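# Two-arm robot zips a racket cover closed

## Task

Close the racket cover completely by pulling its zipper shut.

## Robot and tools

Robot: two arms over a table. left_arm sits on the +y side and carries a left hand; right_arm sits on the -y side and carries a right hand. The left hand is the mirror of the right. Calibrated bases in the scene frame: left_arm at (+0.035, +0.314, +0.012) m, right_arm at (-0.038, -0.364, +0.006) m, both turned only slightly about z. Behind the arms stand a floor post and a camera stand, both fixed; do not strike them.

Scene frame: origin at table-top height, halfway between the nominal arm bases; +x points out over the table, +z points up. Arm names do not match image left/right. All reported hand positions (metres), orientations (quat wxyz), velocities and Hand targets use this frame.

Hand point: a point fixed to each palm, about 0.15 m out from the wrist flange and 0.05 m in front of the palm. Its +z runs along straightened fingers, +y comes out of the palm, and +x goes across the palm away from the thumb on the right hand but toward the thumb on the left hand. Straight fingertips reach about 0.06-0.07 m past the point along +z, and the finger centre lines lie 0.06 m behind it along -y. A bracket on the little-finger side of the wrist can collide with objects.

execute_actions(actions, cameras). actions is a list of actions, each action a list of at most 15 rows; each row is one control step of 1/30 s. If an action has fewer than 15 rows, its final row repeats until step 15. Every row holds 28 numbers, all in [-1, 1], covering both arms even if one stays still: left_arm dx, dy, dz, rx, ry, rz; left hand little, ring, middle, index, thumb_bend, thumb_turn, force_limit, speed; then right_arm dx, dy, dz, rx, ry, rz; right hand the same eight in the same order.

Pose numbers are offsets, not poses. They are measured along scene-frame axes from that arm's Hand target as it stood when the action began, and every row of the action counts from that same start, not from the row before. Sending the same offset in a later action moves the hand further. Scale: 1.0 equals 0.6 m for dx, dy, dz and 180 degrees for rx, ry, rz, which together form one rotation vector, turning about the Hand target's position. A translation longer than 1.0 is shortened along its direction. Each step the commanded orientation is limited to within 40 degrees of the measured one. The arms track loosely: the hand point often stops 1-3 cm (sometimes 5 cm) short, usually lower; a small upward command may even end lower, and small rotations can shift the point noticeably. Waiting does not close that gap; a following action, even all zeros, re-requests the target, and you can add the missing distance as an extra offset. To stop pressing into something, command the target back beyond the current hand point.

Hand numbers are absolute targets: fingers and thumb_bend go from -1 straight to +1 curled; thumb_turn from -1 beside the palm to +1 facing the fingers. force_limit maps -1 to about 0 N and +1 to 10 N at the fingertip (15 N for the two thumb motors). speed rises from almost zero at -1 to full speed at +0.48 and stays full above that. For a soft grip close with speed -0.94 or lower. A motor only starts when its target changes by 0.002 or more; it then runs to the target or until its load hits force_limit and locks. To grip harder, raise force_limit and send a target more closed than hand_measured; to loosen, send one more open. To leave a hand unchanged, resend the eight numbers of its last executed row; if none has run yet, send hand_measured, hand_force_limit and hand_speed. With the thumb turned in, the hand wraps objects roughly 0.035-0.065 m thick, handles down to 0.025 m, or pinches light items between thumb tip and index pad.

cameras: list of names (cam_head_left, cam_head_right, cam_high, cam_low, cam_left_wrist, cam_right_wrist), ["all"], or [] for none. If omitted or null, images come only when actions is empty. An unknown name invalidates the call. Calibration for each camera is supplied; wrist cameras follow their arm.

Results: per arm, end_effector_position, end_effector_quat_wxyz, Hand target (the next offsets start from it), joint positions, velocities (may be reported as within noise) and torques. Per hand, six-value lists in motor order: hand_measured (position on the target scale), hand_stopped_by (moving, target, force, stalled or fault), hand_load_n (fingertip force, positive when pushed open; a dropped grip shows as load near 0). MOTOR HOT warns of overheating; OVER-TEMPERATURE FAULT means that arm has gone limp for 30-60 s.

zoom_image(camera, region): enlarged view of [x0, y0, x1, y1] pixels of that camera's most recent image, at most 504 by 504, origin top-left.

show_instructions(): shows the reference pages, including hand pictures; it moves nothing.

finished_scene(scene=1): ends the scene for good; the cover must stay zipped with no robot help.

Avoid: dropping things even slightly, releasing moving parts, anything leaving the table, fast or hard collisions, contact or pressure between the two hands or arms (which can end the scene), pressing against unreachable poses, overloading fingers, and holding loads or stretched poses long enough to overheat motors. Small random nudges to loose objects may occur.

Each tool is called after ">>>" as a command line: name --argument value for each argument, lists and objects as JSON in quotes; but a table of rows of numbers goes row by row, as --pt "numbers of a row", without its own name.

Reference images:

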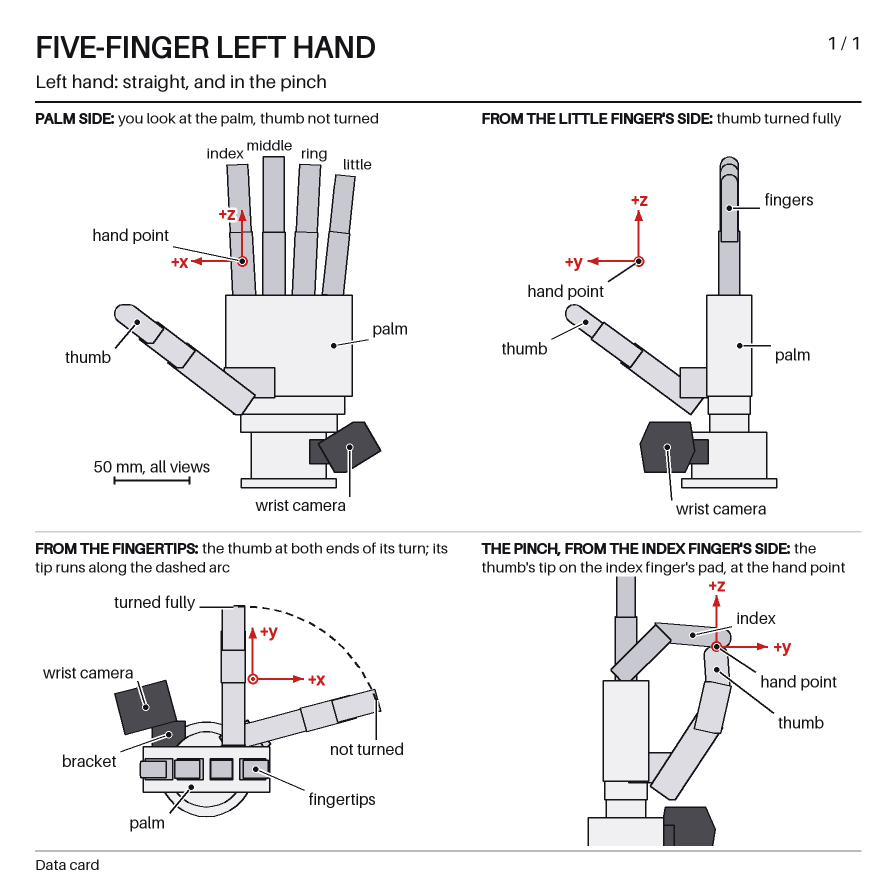

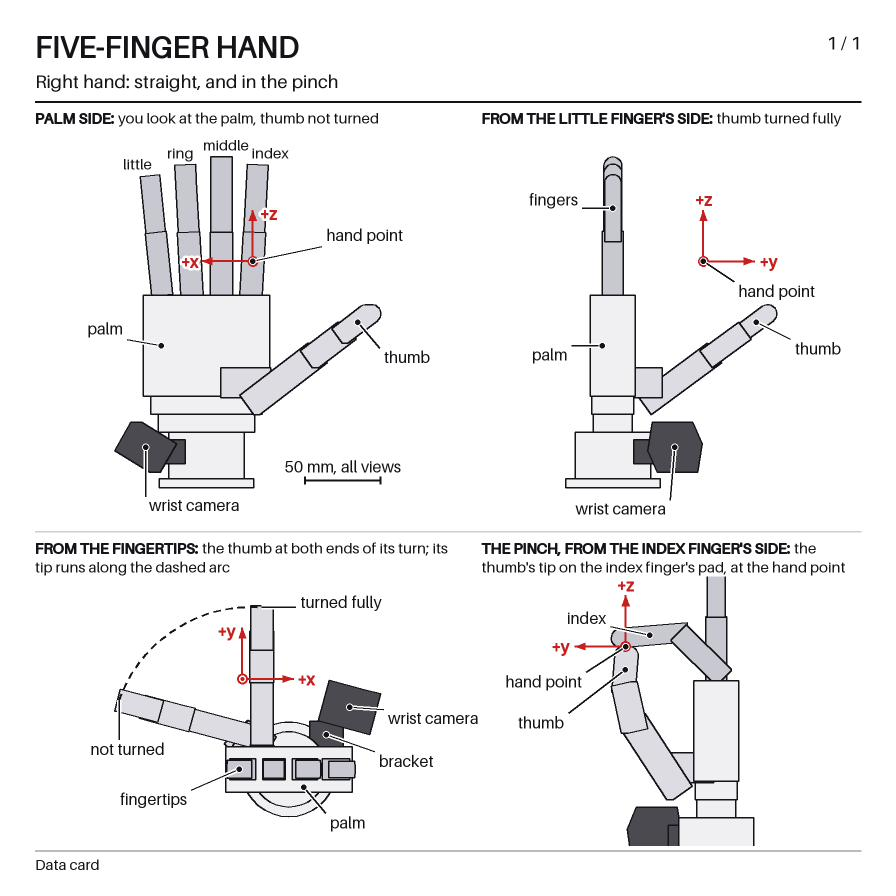

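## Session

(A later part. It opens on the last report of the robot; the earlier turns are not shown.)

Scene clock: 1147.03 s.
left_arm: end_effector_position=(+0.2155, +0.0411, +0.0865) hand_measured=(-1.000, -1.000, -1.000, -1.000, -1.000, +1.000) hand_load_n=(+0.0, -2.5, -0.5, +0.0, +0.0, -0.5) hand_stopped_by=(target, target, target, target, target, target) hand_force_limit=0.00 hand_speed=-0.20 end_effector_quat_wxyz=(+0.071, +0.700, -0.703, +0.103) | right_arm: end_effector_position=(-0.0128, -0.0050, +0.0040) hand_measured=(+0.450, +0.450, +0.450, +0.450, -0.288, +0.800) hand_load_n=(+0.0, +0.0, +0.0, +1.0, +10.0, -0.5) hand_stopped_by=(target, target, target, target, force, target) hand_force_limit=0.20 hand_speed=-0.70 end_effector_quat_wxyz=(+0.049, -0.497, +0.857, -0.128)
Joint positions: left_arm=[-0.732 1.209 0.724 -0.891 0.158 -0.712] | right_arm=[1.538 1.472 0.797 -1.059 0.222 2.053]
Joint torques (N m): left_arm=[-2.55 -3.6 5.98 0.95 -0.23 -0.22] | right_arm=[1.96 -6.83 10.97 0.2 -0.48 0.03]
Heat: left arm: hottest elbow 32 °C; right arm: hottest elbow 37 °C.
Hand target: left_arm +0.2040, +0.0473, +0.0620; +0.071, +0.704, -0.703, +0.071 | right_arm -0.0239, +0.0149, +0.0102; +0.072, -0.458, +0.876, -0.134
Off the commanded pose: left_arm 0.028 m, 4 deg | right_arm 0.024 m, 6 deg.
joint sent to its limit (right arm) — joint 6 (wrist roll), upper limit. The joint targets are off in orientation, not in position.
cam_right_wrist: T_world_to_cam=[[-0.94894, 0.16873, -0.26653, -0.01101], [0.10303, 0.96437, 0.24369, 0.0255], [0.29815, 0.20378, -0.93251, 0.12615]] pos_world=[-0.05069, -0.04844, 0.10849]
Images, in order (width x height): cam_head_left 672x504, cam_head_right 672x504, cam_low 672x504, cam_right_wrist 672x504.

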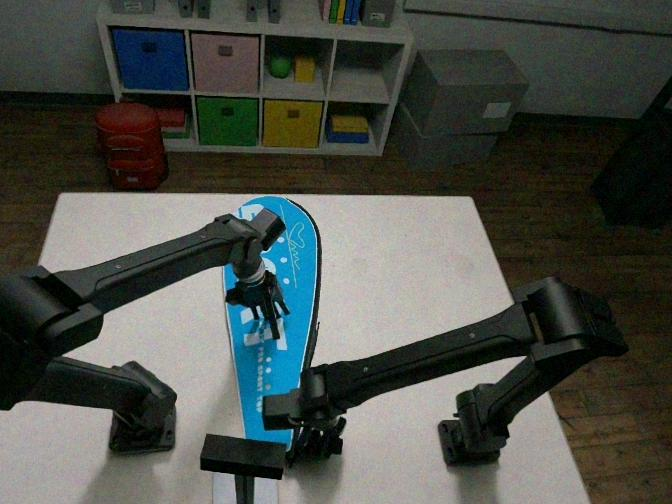

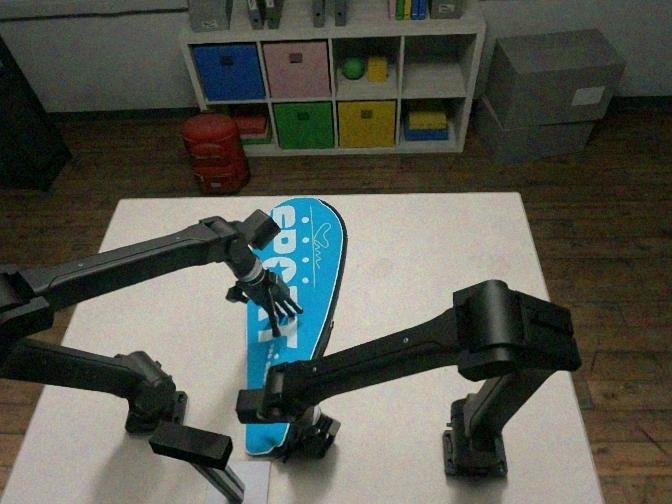

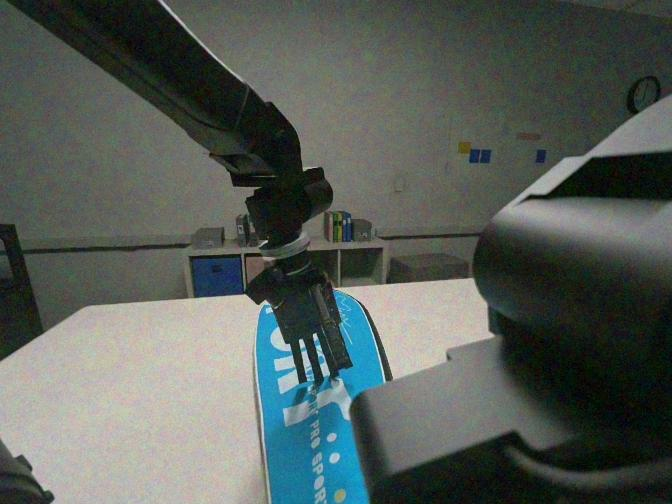

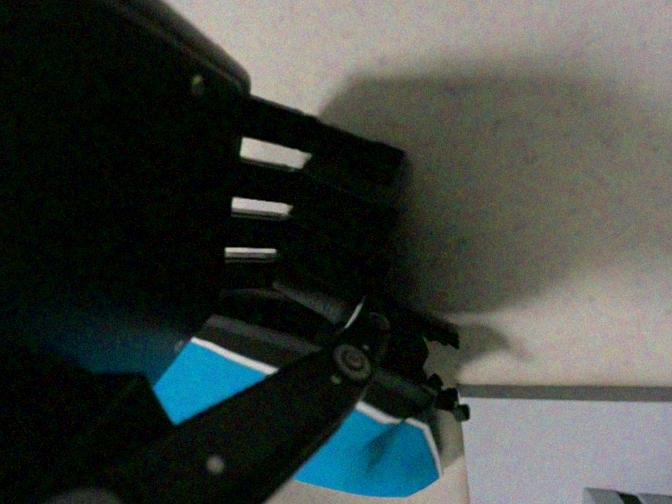

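>>> execute_actions --actions '[[[0,0,0,0,0,0,-1,-1,-1,-1,-1,1,0,-0.2,-0.006,0.006,0.006,0.0223,0.0384,-0.002,0.45,0.45,0.45,0.45,0.1,0.8,0.2,-0.7]]]' --cameras '["cam_right_wrist","cam_low","cam_head_left"]'

>>> zoom_image --camera "cam_right_wrist" --region '[280, 240, 600, 460]'

Scene clock: 1152.90 s.
left_arm: end_effector_position=(+0.2152, +0.0413, +0.0862) hand_measured=(-1.000, -1.000, -1.000, -1.000, -1.000, +1.000) hand_load_n=(+0.0, -2.5, -0.5, +0.0, +0.0, +0.0) hand_stopped_by=(target, target, target, target, target, target) hand_force_limit=0.00 hand_speed=-0.20 end_effector_quat_wxyz=(+0.071, +0.700, -0.703, +0.103) | right_arm: end_effector_position=(-0.0248, +0.0037, +0.0079) hand_measured=(+0.450, +0.450, +0.450, +0.450, -0.288, +0.800) hand_load_n=(+0.0, +0.0, +0.0, +1.0, +9.5, -0.5) hand_stopped_by=(target, target, target, target, force, target) hand_force_limit=0.20 hand_speed=-0.70 end_effector_quat_wxyz=(+0.015, -0.487, +0.869, -0.088)
Joint positions: left_arm=[-0.732 1.209 0.724 -0.891 0.158 -0.712] | right_arm=[1.518 1.463 0.797 -1.036 0.122 2.053]
Joint torques (N m): left_arm=[-2.61 -3.6 6.04 0.96 -0.23 -0.22] | right_arm=[0.44 -8.7 8.59 1.31 -0.4 0.03]
Heat: left arm: hottest elbow 32 °C; right arm: hottest elbow 37 °C.
Hand target: left_arm +0.2040, +0.0474, +0.0619; +0.071, +0.704, -0.703, +0.071 | right_arm -0.0275, +0.0187, +0.0140; +0.035, -0.460, +0.884, -0.076
Off the commanded pose: left_arm 0.027 m, 4 deg | right_arm 0.016 m, 4 deg.
joint sent to its limit (right arm) — joint 6 (wrist roll), upper limit. The joint targets are off in orientation, not in position.
cam_right_wrist: T_world_to_cam=[[-0.96329, 0.21065, -0.16643, -0.02398], [0.16138, 0.94978, 0.26811, 0.01867], [0.21455, 0.23141, -0.9489, 0.12957]] pos_world=[-0.05391, -0.04267, 0.11396]
Images, in order (width x height): cam_head_left 672x504, cam_low 672x504, cam_right_wrist 672x504.

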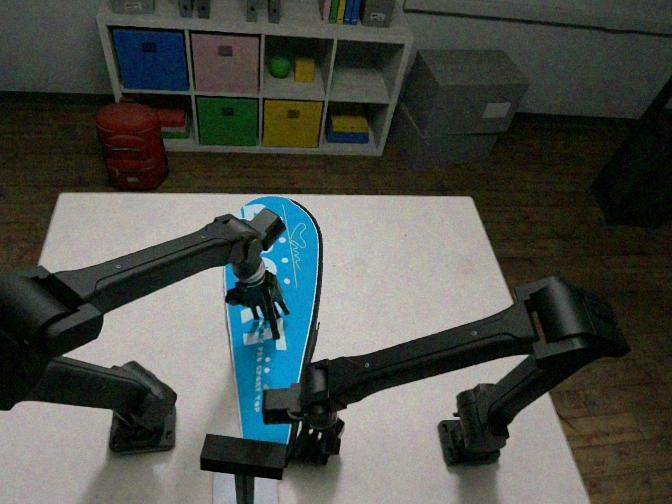

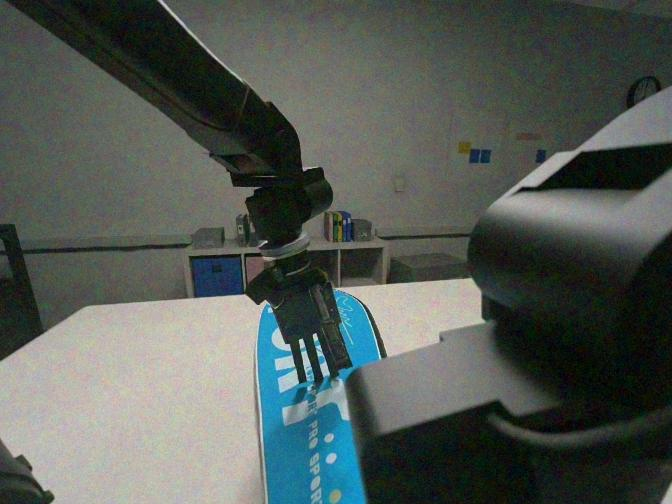

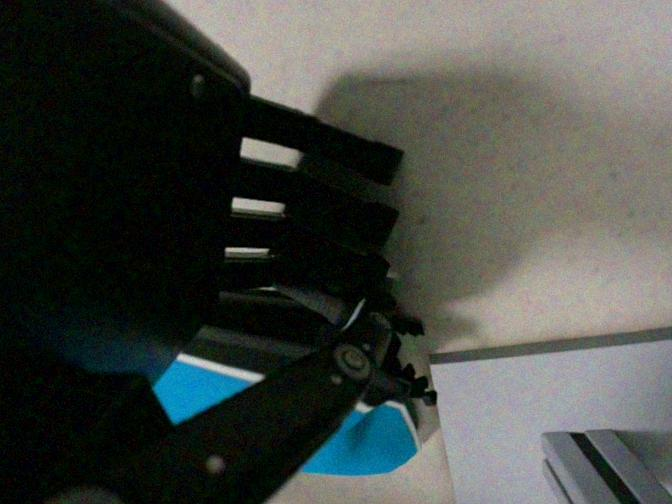

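Scaled by 1.575.

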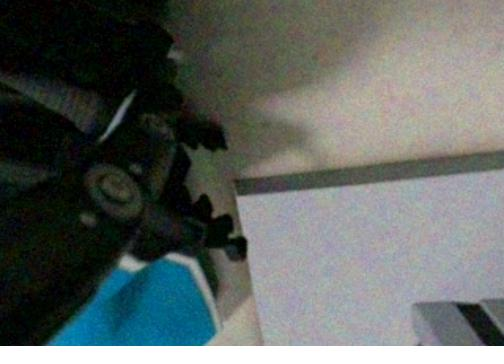

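>>> execute_actions --actions '[[[0,0,0,0,0,0,-1,-1,-1,-1,-1,1,0,-0.2,-0.025,0.012,0.002,0.005,0.01,0,0.45,0.45,0.45,0.45,0.1,0.8,0.2,-0.7]]]' --cameras '["cam_right_wrist","cam_low","cam_head_left"]'

>>> zoom_image --camera "cam_right_wrist" --region '[280, 260, 480, 420]'

Scene clock: 1155.47 s.
left_arm: end_effector_position=(+0.2152, +0.0413, +0.0862) hand_measured=(-1.000, -1.000, -1.000, -1.000, -1.000, +1.000) hand_load_n=(+0.0, -2.5, -0.5, +0.0, +0.0, +0.0) hand_stopped_by=(target, target, target, target, target, target) hand_force_limit=0.00 hand_speed=-0.20 end_effector_quat_wxyz=(+0.071, +0.700, -0.703, +0.103) | right_arm: end_effector_position=(-0.0321, +0.0079, +0.0092) hand_measured=(+0.450, +0.450, +0.450, +0.450, -0.288, +0.800) hand_load_n=(+0.0, +0.0, +0.0, +1.0, +9.5, -0.5) hand_stopped_by=(target, target, target, target, force, target) hand_force_limit=0.20 hand_speed=-0.70 end_effector_quat_wxyz=(+0.002, -0.486, +0.871, -0.072)
Joint positions: left_arm=[-0.732 1.209 0.724 -0.891 0.158 -0.712] | right_arm=[1.518 1.462 0.797 -1.024 0.083 2.053]
Joint torques (N m): left_arm=[-2.61 -3.6 6.02 0.95 -0.23 -0.22] | right_arm=[1.9 -8 9.36 1.25 -0.58 0.03]
Heat: left arm: hottest elbow 32 °C; right arm: hottest elbow 37 °C.
Hand target: left_arm +0.2040, +0.0474, +0.0619; +0.071, +0.704, -0.703, +0.071 | right_arm -0.0425, +0.0258, +0.0151; +0.024, -0.461, +0.885, -0.062
Off the commanded pose: left_arm 0.027 m, 4 deg | right_arm 0.022 m, 4 deg.
joint sent to its limit (right arm) — joint 6 (wrist roll), upper limit. The joint targets are off in orientation, not in position.
cam_right_wrist: T_world_to_cam=[[-0.96772, 0.21761, -0.12716, -0.03231], [0.17605, 0.94466, 0.27681, 0.01598], [0.18036, 0.24549, -0.95247, 0.13019]] pos_world=[-0.05757, -0.04003, 0.11547]
Images, in order (width x height): cam_head_left 672x504, cam_low 672x504, cam_right_wrist 672x504.

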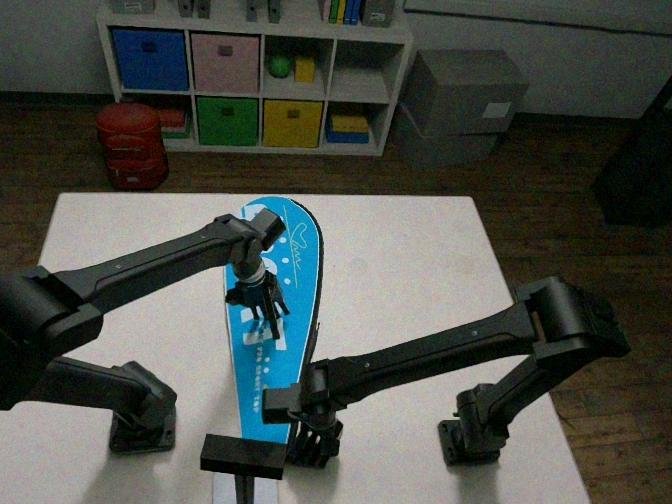

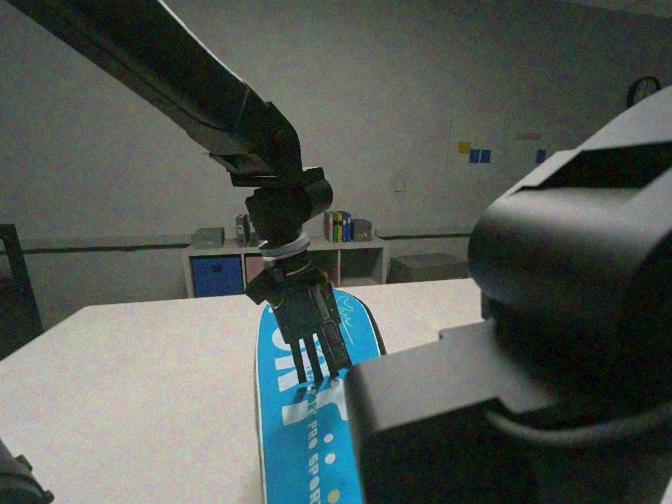

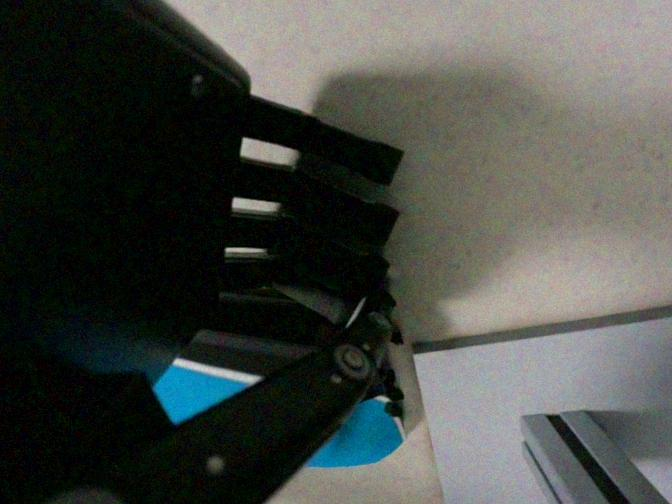

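Scaled by 2.520.

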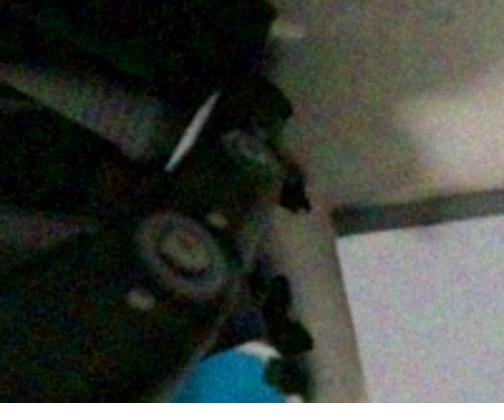

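>>> execute_actions --actions '[[[0,0,0,0,0,0,-1,-1,-1,-1,-1,1,0,-0.2,-0.018,0.009,0.001,0.003,0.006,0,0.45,0.45,0.45,0.45,0.1,0.8,0.2,-0.7]]]' --cameras '["cam_right_wrist","cam_low","cam_head_left"]'

>>> zoom_image --camera "cam_right_wrist" --region '[280, 260, 480, 420]'

Scene clock: 1158.07 s.
left_arm: end_effector_position=(+0.2152, +0.0413, +0.0862) hand_measured=(-1.000, -1.000, -1.000, -1.000, -1.000, +1.000) hand_load_n=(+0.0, -2.5, -0.5, +0.0, +0.0, +0.0) hand_stopped_by=(target, target, target, target, target, target) hand_force_limit=0.00 hand_speed=-0.20 end_effector_quat_wxyz=(+0.071, +0.700, -0.703, +0.103) | right_arm: end_effector_position=(-0.0443, +0.0131, +0.0105) hand_measured=(+0.450, +0.450, +0.450, +0.450, -0.288, +0.800) hand_load_n=(+0.0, +0.0, +0.0, +1.0, +9.5, -0.5) hand_stopped_by=(target, target, target, target, force, target) hand_force_limit=0.20 hand_speed=-0.70 end_effector_quat_wxyz=(-0.006, -0.493, +0.868, -0.056)
Joint positions: left_arm=[-0.732 1.209 0.724 -0.891 0.158 -0.712] | right_arm=[1.534 1.462 0.797 -1.007 0.051 2.053]
Joint torques (N m): left_arm=[-2.61 -3.6 6.02 0.95 -0.23 -0.22] | right_arm=[1.79 -7.24 10.17 0.92 -0.36 0.03]
Heat: left arm: hottest elbow 32 °C; right arm: hottest elbow 37 °C.
Hand target: left_arm +0.2040, +0.0474, +0.0619; +0.071, +0.704, -0.703, +0.071 | right_arm -0.0533, +0.0312, +0.0157; +0.018, -0.461, +0.886, -0.053
Off the commanded pose: left_arm 0.027 m, 4 deg | right_arm 0.021 m, 5 deg.
joint sent to its limit (right arm) — joint 6 (wrist roll), upper limit. The joint targets are off in orientation, not in position.
cam_right_wrist: T_world_to_cam=[[-0.97389, 0.20728, -0.09258, -0.04562], [0.17285, 0.94143, 0.28955, 0.01268], [0.14717, 0.26599, -0.95268, 0.13055]] pos_world=[-0.06584, -0.03721, 0.11647]
Images, in order (width x height): cam_head_left 672x504, cam_low 672x504, cam_right_wrist 672x504.

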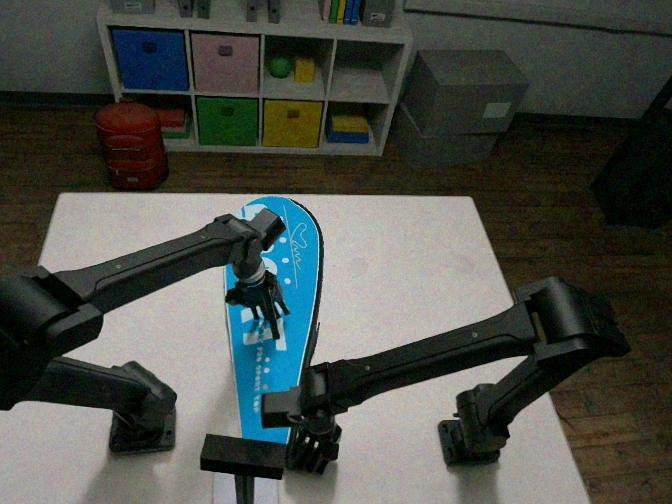

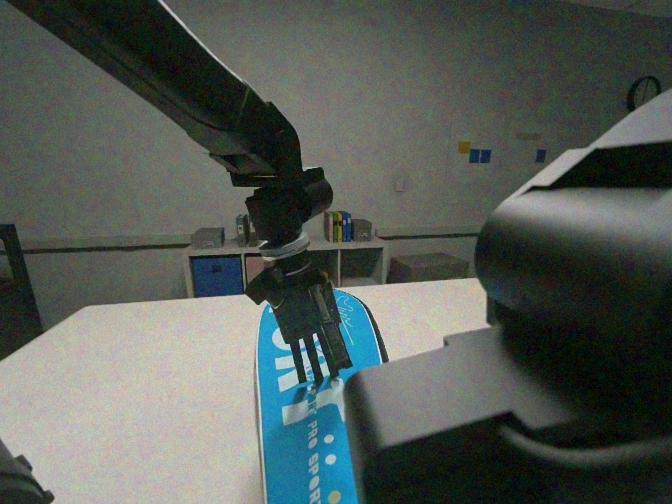

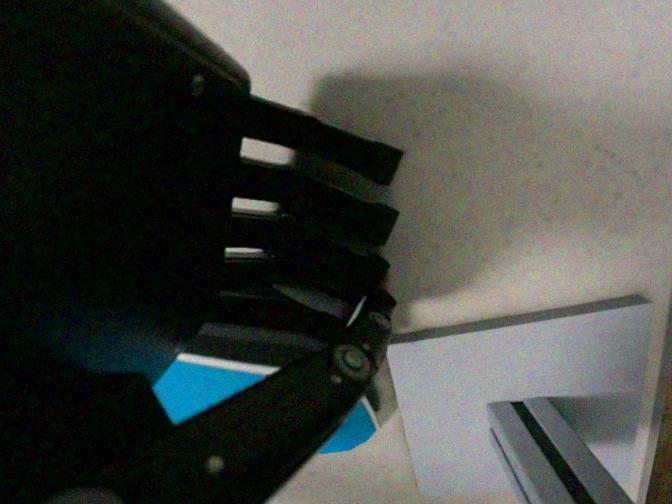

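Scaled by 2.520.

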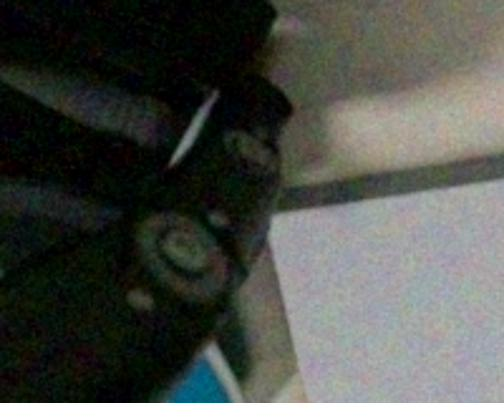

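>>> execute_actions --actions '[[[0,0,0,0,0,0,-1,-1,-1,-1,-1,1,0,-0.2,-0.015,0.006,0.001,0,0,0,0.45,0.45,0.45,0.45,0.1,0.8,0.2,-0.7]]]' --cameras '["cam_right_wrist","cam_high","cam_head_left"]'

>>> zoom_image --camera "cam_right_wrist" --region '[280, 260, 480, 420]'

>>> zoom_image --camera "cam_head_left" --region '[230, 360, 370, 490]'

Scene clock: 1160.67 s.
left_arm: end_effector_position=(+0.2152, +0.0413, +0.0862) hand_measured=(-1.000, -1.000, -1.000, -1.000, -1.000, +1.000) hand_load_n=(+0.0, -2.0, -0.5, +0.0, +0.0, +0.0) hand_stopped_by=(target, target, target, target, target, target) hand_force_limit=0.00 hand_speed=-0.20 end_effector_quat_wxyz=(+0.071, +0.700, -0.703, +0.103) | right_arm: end_effector_position=(-0.0529, +0.0153, +0.0111) hand_measured=(+0.450, +0.450, +0.450, +0.450, -0.288, +0.800) hand_load_n=(+0.0, +0.0, +0.0, +1.0, +9.5, -1.0) hand_stopped_by=(target, target, target, target, force, target) hand_force_limit=0.20 hand_speed=-0.70 end_effector_quat_wxyz=(-0.009, -0.501, +0.864, -0.053)
Joint positions: left_arm=[-0.732 1.209 0.724 -0.891 0.158 -0.712] | right_arm=[1.552 1.466 0.802 -1.005 0.041 2.053]
Joint torques (N m): left_arm=[-2.55 -3.6 6.02 0.96 -0.23 -0.22] | right_arm=[1.79 -6.83 10.73 0.79 -0.39 0.03]
Heat: left arm: hottest elbow 32 °C; right arm: hottest elbow 37 °C.
Hand target: left_arm +0.2040, +0.0474, +0.0619; +0.071, +0.704, -0.703, +0.071 | right_arm -0.0623, +0.0349, +0.0164; +0.018, -0.461, +0.886, -0.053
Off the commanded pose: left_arm 0.027 m, 4 deg | right_arm 0.022 m, 6 deg.
joint sent to its limit (right arm) — joint 6 (wrist roll), upper limit. The joint targets are off in orientation, not in position.
cam_right_wrist: T_world_to_cam=[[-0.97809, 0.19098, -0.08284, -0.0544], [0.15956, 0.94335, 0.2909, 0.01109], [0.13371, 0.27131, -0.95316, 0.13104]] pos_world=[-0.0725, -0.03562, 0.11717]
Images, in order (width x height): cam_head_left 672x504, cam_high 672x504, cam_right_wrist 672x504.

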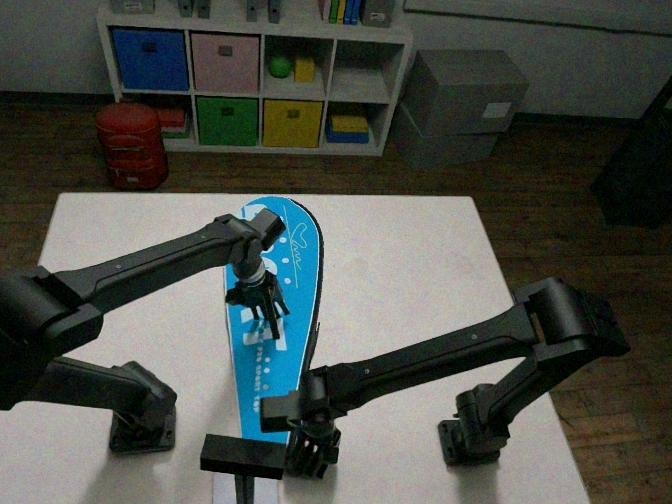

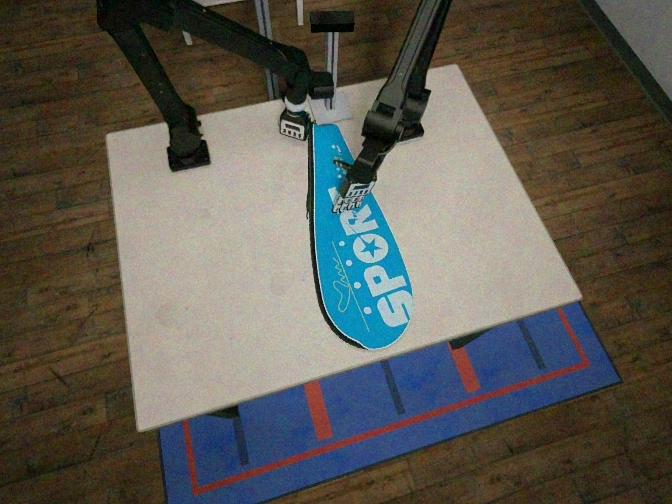

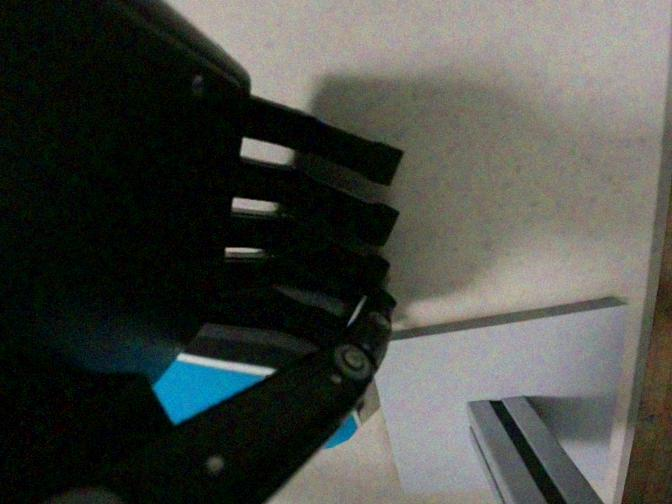

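Scaled by 2.520.

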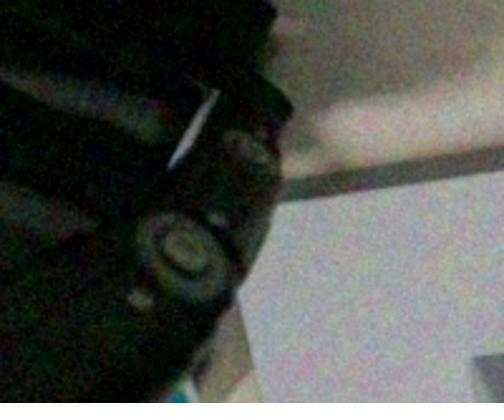

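Scaled by 3.600.

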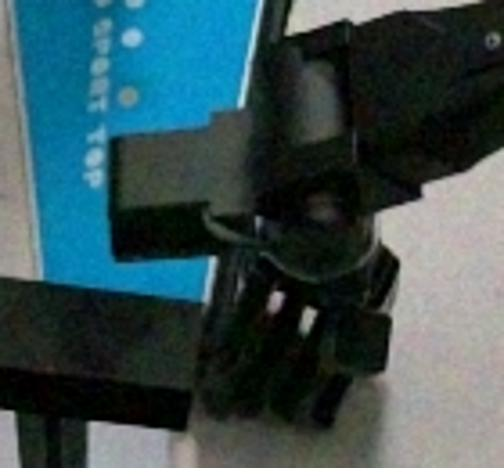

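>>> execute_actions --actions '[[[0,0,0,0,0,0,-1,-1,-1,-1,-1,1,0,-0.2,-0.015,0.006,0.001,0,0,0,0.45,0.45,0.45,0.45,0.1,0.8,0.2,-0.7]]]' --cameras '["cam_right_wrist","cam_high","cam_head_left"]'

>>> zoom_image --camera "cam_right_wrist" --region '[280, 260, 480, 420]'

>>> zoom_image --camera "cam_head_left" --region '[230, 360, 370, 490]'

Scene clock: 1162.93 s.
left_arm: end_effector_position=(+0.2152, +0.0413, +0.0862) hand_measured=(-1.000, -1.000, -1.000, -1.000, -1.000, +1.000) hand_load_n=(+0.0, -2.5, -0.5, +0.0, -0.5, +0.0) hand_stopped_by=(target, target, target, target, target, target) hand_force_limit=0.00 hand_speed=-0.20 end_effector_quat_wxyz=(+0.071, +0.700, -0.703, +0.103) | right_arm: end_effector_position=(-0.0573, +0.0182, +0.0113) hand_measured=(+0.450, +0.450, +0.450, +0.450, -0.288, +0.800) hand_load_n=(+0.0, +0.0, +0.5, +1.5, +9.5, -0.5) hand_stopped_by=(target, target, target, target, force, target) hand_force_limit=0.20 hand_speed=-0.70 end_effector_quat_wxyz=(-0.011, -0.505, +0.862, -0.051)
Joint positions: left_arm=[-0.732 1.209 0.724 -0.891 0.158 -0.712] | right_arm=[1.561 1.473 0.809 -1.005 0.037 2.053]
Joint torques (N m): left_arm=[-2.55 -3.6 6.04 0.96 -0.23 -0.22] | right_arm=[2.43 -6.77 11.02 0.7 -0.59 0.03]
Heat: left arm: hottest elbow 32 °C; right arm: hottest elbow 37 °C.
Hand target: left_arm +0.2040, +0.0474, +0.0619; +0.071, +0.704, -0.703, +0.071 | right_arm -0.0714, +0.0384, +0.0169; +0.018, -0.461, +0.886, -0.053
Off the commanded pose: left_arm 0.027 m, 4 deg | right_arm 0.025 m, 7 deg.
joint sent to its limit (right arm) — joint 6 (wrist roll), upper limit. The joint targets are off in orientation, not in position.
cam_right_wrist: T_world_to_cam=[[-0.98016, 0.18214, -0.07821, -0.05927], [0.15229, 0.9445, 0.29107, 0.0086], [0.12689, 0.27338, -0.9535, 0.13059]] pos_world=[-0.07598, -0.03303, 0.11737]
Images, in order (width x height): cam_head_left 672x504, cam_high 672x504, cam_right_wrist 672x504.

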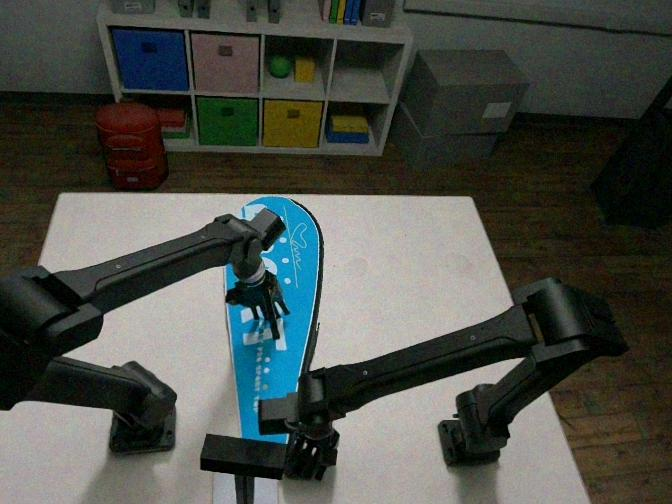

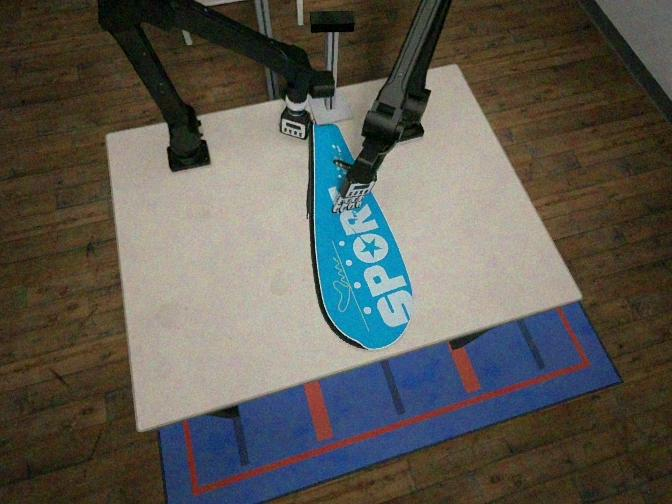

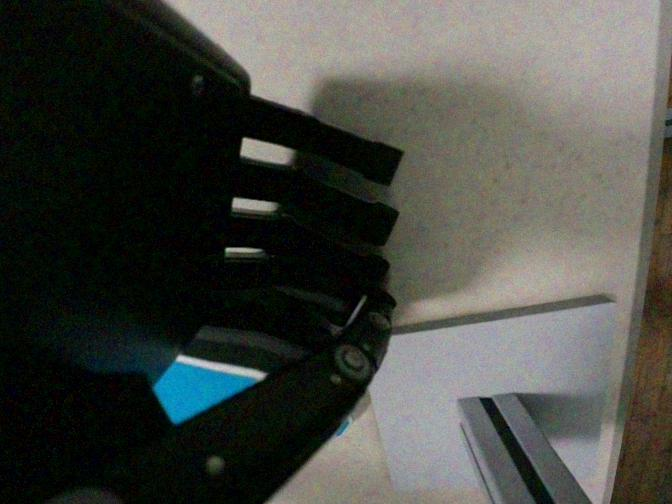

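Scaled by 2.520.

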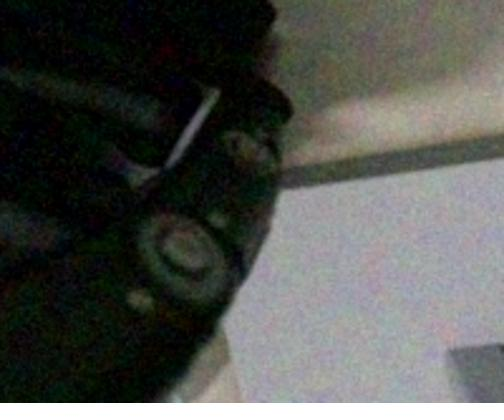

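Scaled by 3.600.

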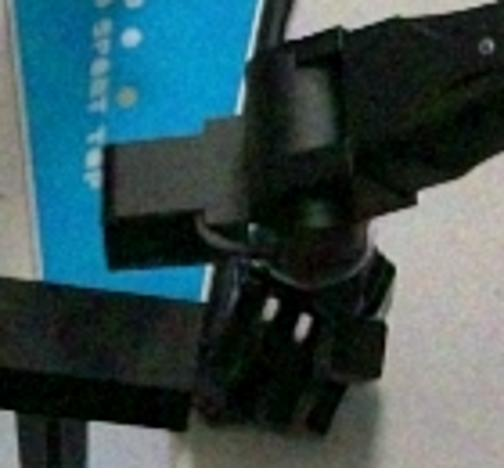

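>>> execute_actions --actions '[[[0,0,0,0,0,0,-1,-1,-1,-1,-1,1,0,-0.2,-0.012,0.012,0.001,0,0,0,0.45,0.45,0.45,0.45,0.1,0.8,0.2,-0.7]]]' --cameras '["cam_right_wrist","cam_low","cam_head_left"]'

>>> zoom_image --camera "cam_right_wrist" --region '[280, 260, 480, 420]'

Scene clock: 1166.00 s.
left_arm: end_effector_position=(+0.2142, +0.0405, +0.0865) hand_measured=(-1.000, -1.000, -1.000, -1.000, -1.000, +1.000) hand_load_n=(+0.0, -3.5, -1.0, +0.0, +0.0, +0.0) hand_stopped_by=(target, target, target, target, target, target) hand_force_limit=0.00 hand_speed=-0.20 end_effector_quat_wxyz=(+0.072, +0.699, -0.703, +0.103) | right_arm: end_effector_position=(-0.0613, +0.0258, +0.0117) hand_measured=(+0.450, +0.450, +0.450, +0.450, -0.288, +0.800) hand_load_n=(+0.0, +0.0, +0.0, +1.5, +9.5, -0.5) hand_stopped_by=(target, target, target, target, force, target) hand_force_limit=0.20 hand_speed=-0.70 end_effector_quat_wxyz=(-0.011, -0.509, +0.859, -0.049)
Joint positions: left_arm=[-0.734 1.209 0.724 -0.891 0.161 -0.712] | right_arm=[1.571 1.49 0.829 -1.005 0.034 2.053]
Joint torques (N m): left_arm=[-2.43 -3.6 6.02 0.95 -0.37 -0.22] | right_arm=[2.78 -7 11.19 0.58 -0.75 0.03]
Heat: left arm: hottest elbow 32 °C; right arm: hottest elbow 37 °C.
Hand target: left_arm +0.2041, +0.0474, +0.0619; +0.070, +0.704, -0.703, +0.071 | right_arm -0.0785, +0.0457, +0.0176; +0.018, -0.461, +0.886, -0.053
Off the commanded pose: left_arm 0.027 m, 4 deg | right_arm 0.027 m, 7 deg.
joint sent to its limit (right arm) — joint 6 (wrist roll), upper limit. The joint targets are off in orientation, not in position.
cam_right_wrist: T_world_to_cam=[[-0.982, 0.17328, -0.07518, -0.06451], [0.14431, 0.94508, 0.29326, 0.00135], [0.12187, 0.27713, -0.95307, 0.12897]] pos_world=[-0.07926, -0.02584, 0.11767]
Images, in order (width x height): cam_head_left 672x504, cam_low 672x504, cam_right_wrist 672x504.

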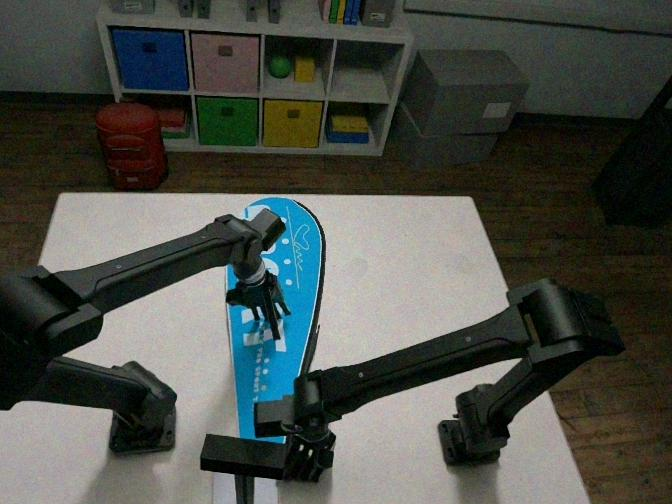

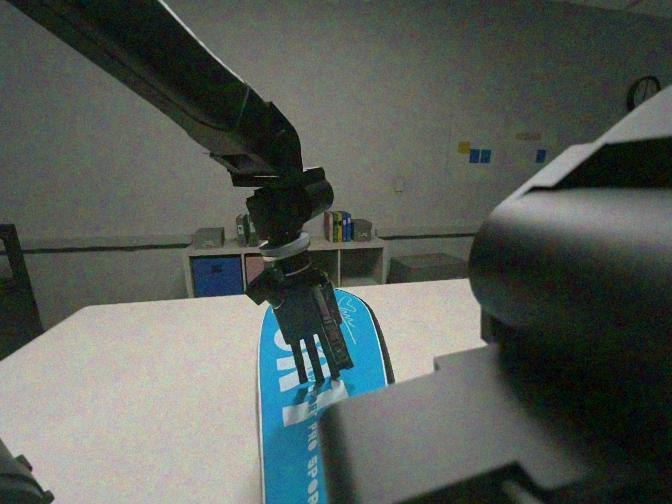

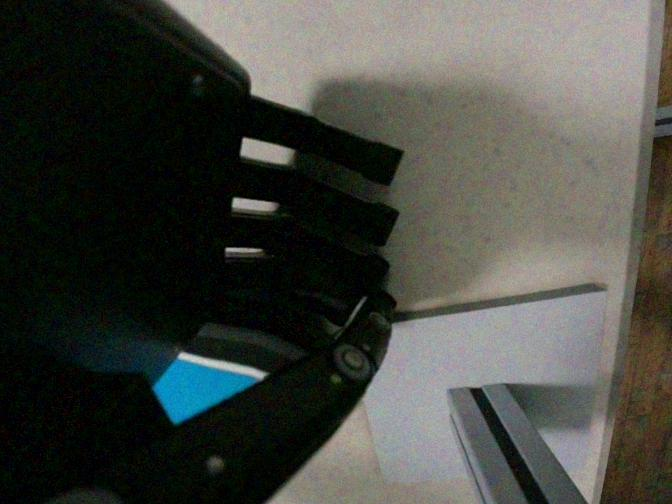

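Scaled by 2.520.

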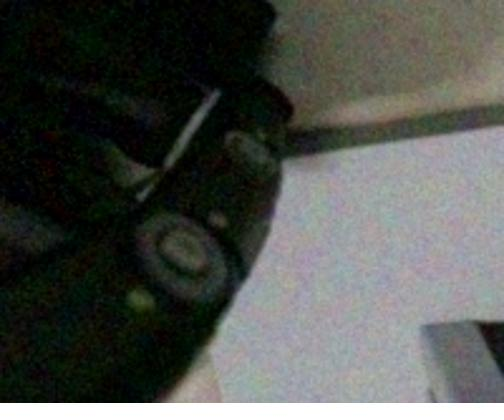

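>>> execute_actions --actions '[[[0,0,0,0,0,0,-1,-1,-1,-1,-1,1,0,-0.2,0.022,-0.028,0.0,0,0,0,0.45,0.45,0.45,0.45,0.1,0.8,0.2,-0.7]],[[0,0,0,0,0,0,-1,-1,-1,-1,-1,1,0,-0.2,0.0,0.0,0.0,0,0,0,0.45,0.45,0.45,0.45,-0.7,0.7,-0.3,-0.2]],[[0,0,0,0,0,0,-1,-1,-1,-1,-1,1,0,-0.2,0.0,0.0,0.0,0,0,0,0.45,0.45,0.45,0.45,-0.7,0.7,-0.3,-0.2]]]' --cameras '["cam_right_wrist"]'

>>> zoom_image --camera "cam_right_wrist" --region '[280, 240, 520, 440]'

Scene clock: 1169.60 s.
left_arm: end_effector_position=(+0.2142, +0.0405, +0.0865) hand_measured=(-1.000, -1.000, -1.000, -1.000, -1.000, +1.000) hand_load_n=(+0.0, -2.5, -0.5, +0.0, +0.0, +0.0) hand_stopped_by=(target, target, target, target, target, target) hand_force_limit=0.00 hand_speed=-0.20 end_effector_quat_wxyz=(+0.072, +0.699, -0.703, +0.103) | right_arm: end_effector_position=(-0.0622, +0.0229, +0.0119) hand_measured=(+0.450, +0.450, +0.450, +0.450, -0.700, +0.700) hand_load_n=(+0.0, +0.0, +0.0, +0.0, +0.0, +0.0) hand_stopped_by=(target, target, target, target, target, target) hand_force_limit=-0.30 hand_speed=-0.20 end_effector_quat_wxyz=(-0.013, -0.509, +0.860, -0.048)
Joint positions: left_arm=[-0.734 1.209 0.724 -0.891 0.161 -0.712] | right_arm=[1.571 1.482 0.821 -1.005 0.03 2.053]
Joint torques (N m): left_arm=[-2.43 -3.6 6.02 0.96 -0.37 -0.22] | right_arm=[0.79 -9.7 8.01 0.62 -0.04 0.03]
Heat: left arm: hottest elbow 32 °C; right arm: hottest elbow 37 °C.
Hand target: left_arm +0.2041, +0.0474, +0.0619; +0.070, +0.704, -0.703, +0.071 | right_arm -0.0653, +0.0289, +0.0176; +0.018, -0.461, +0.886, -0.053
Off the commanded pose: left_arm 0.027 m, 4 deg | right_arm 0.009 m, 7 deg.
joint sent to its limit (right arm) — joint 6 (wrist roll), upper limit. The joint targets are off in orientation, not in position.
cam_right_wrist: T_world_to_cam=[[-0.98225, 0.1736, -0.07109, -0.06495], [0.14588, 0.9451, 0.2924, 0.00427], [0.11795, 0.27684, -0.95365, 0.12996]] pos_world=[-0.07974, -0.02874, 0.11807]

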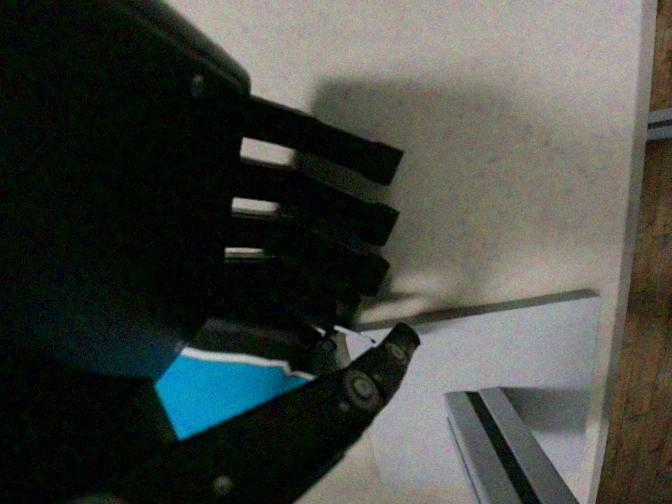

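Scaled by 2.100.

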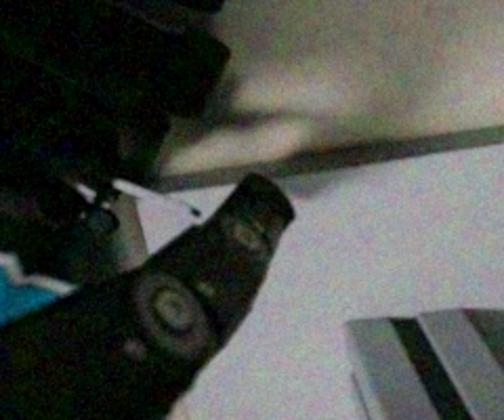

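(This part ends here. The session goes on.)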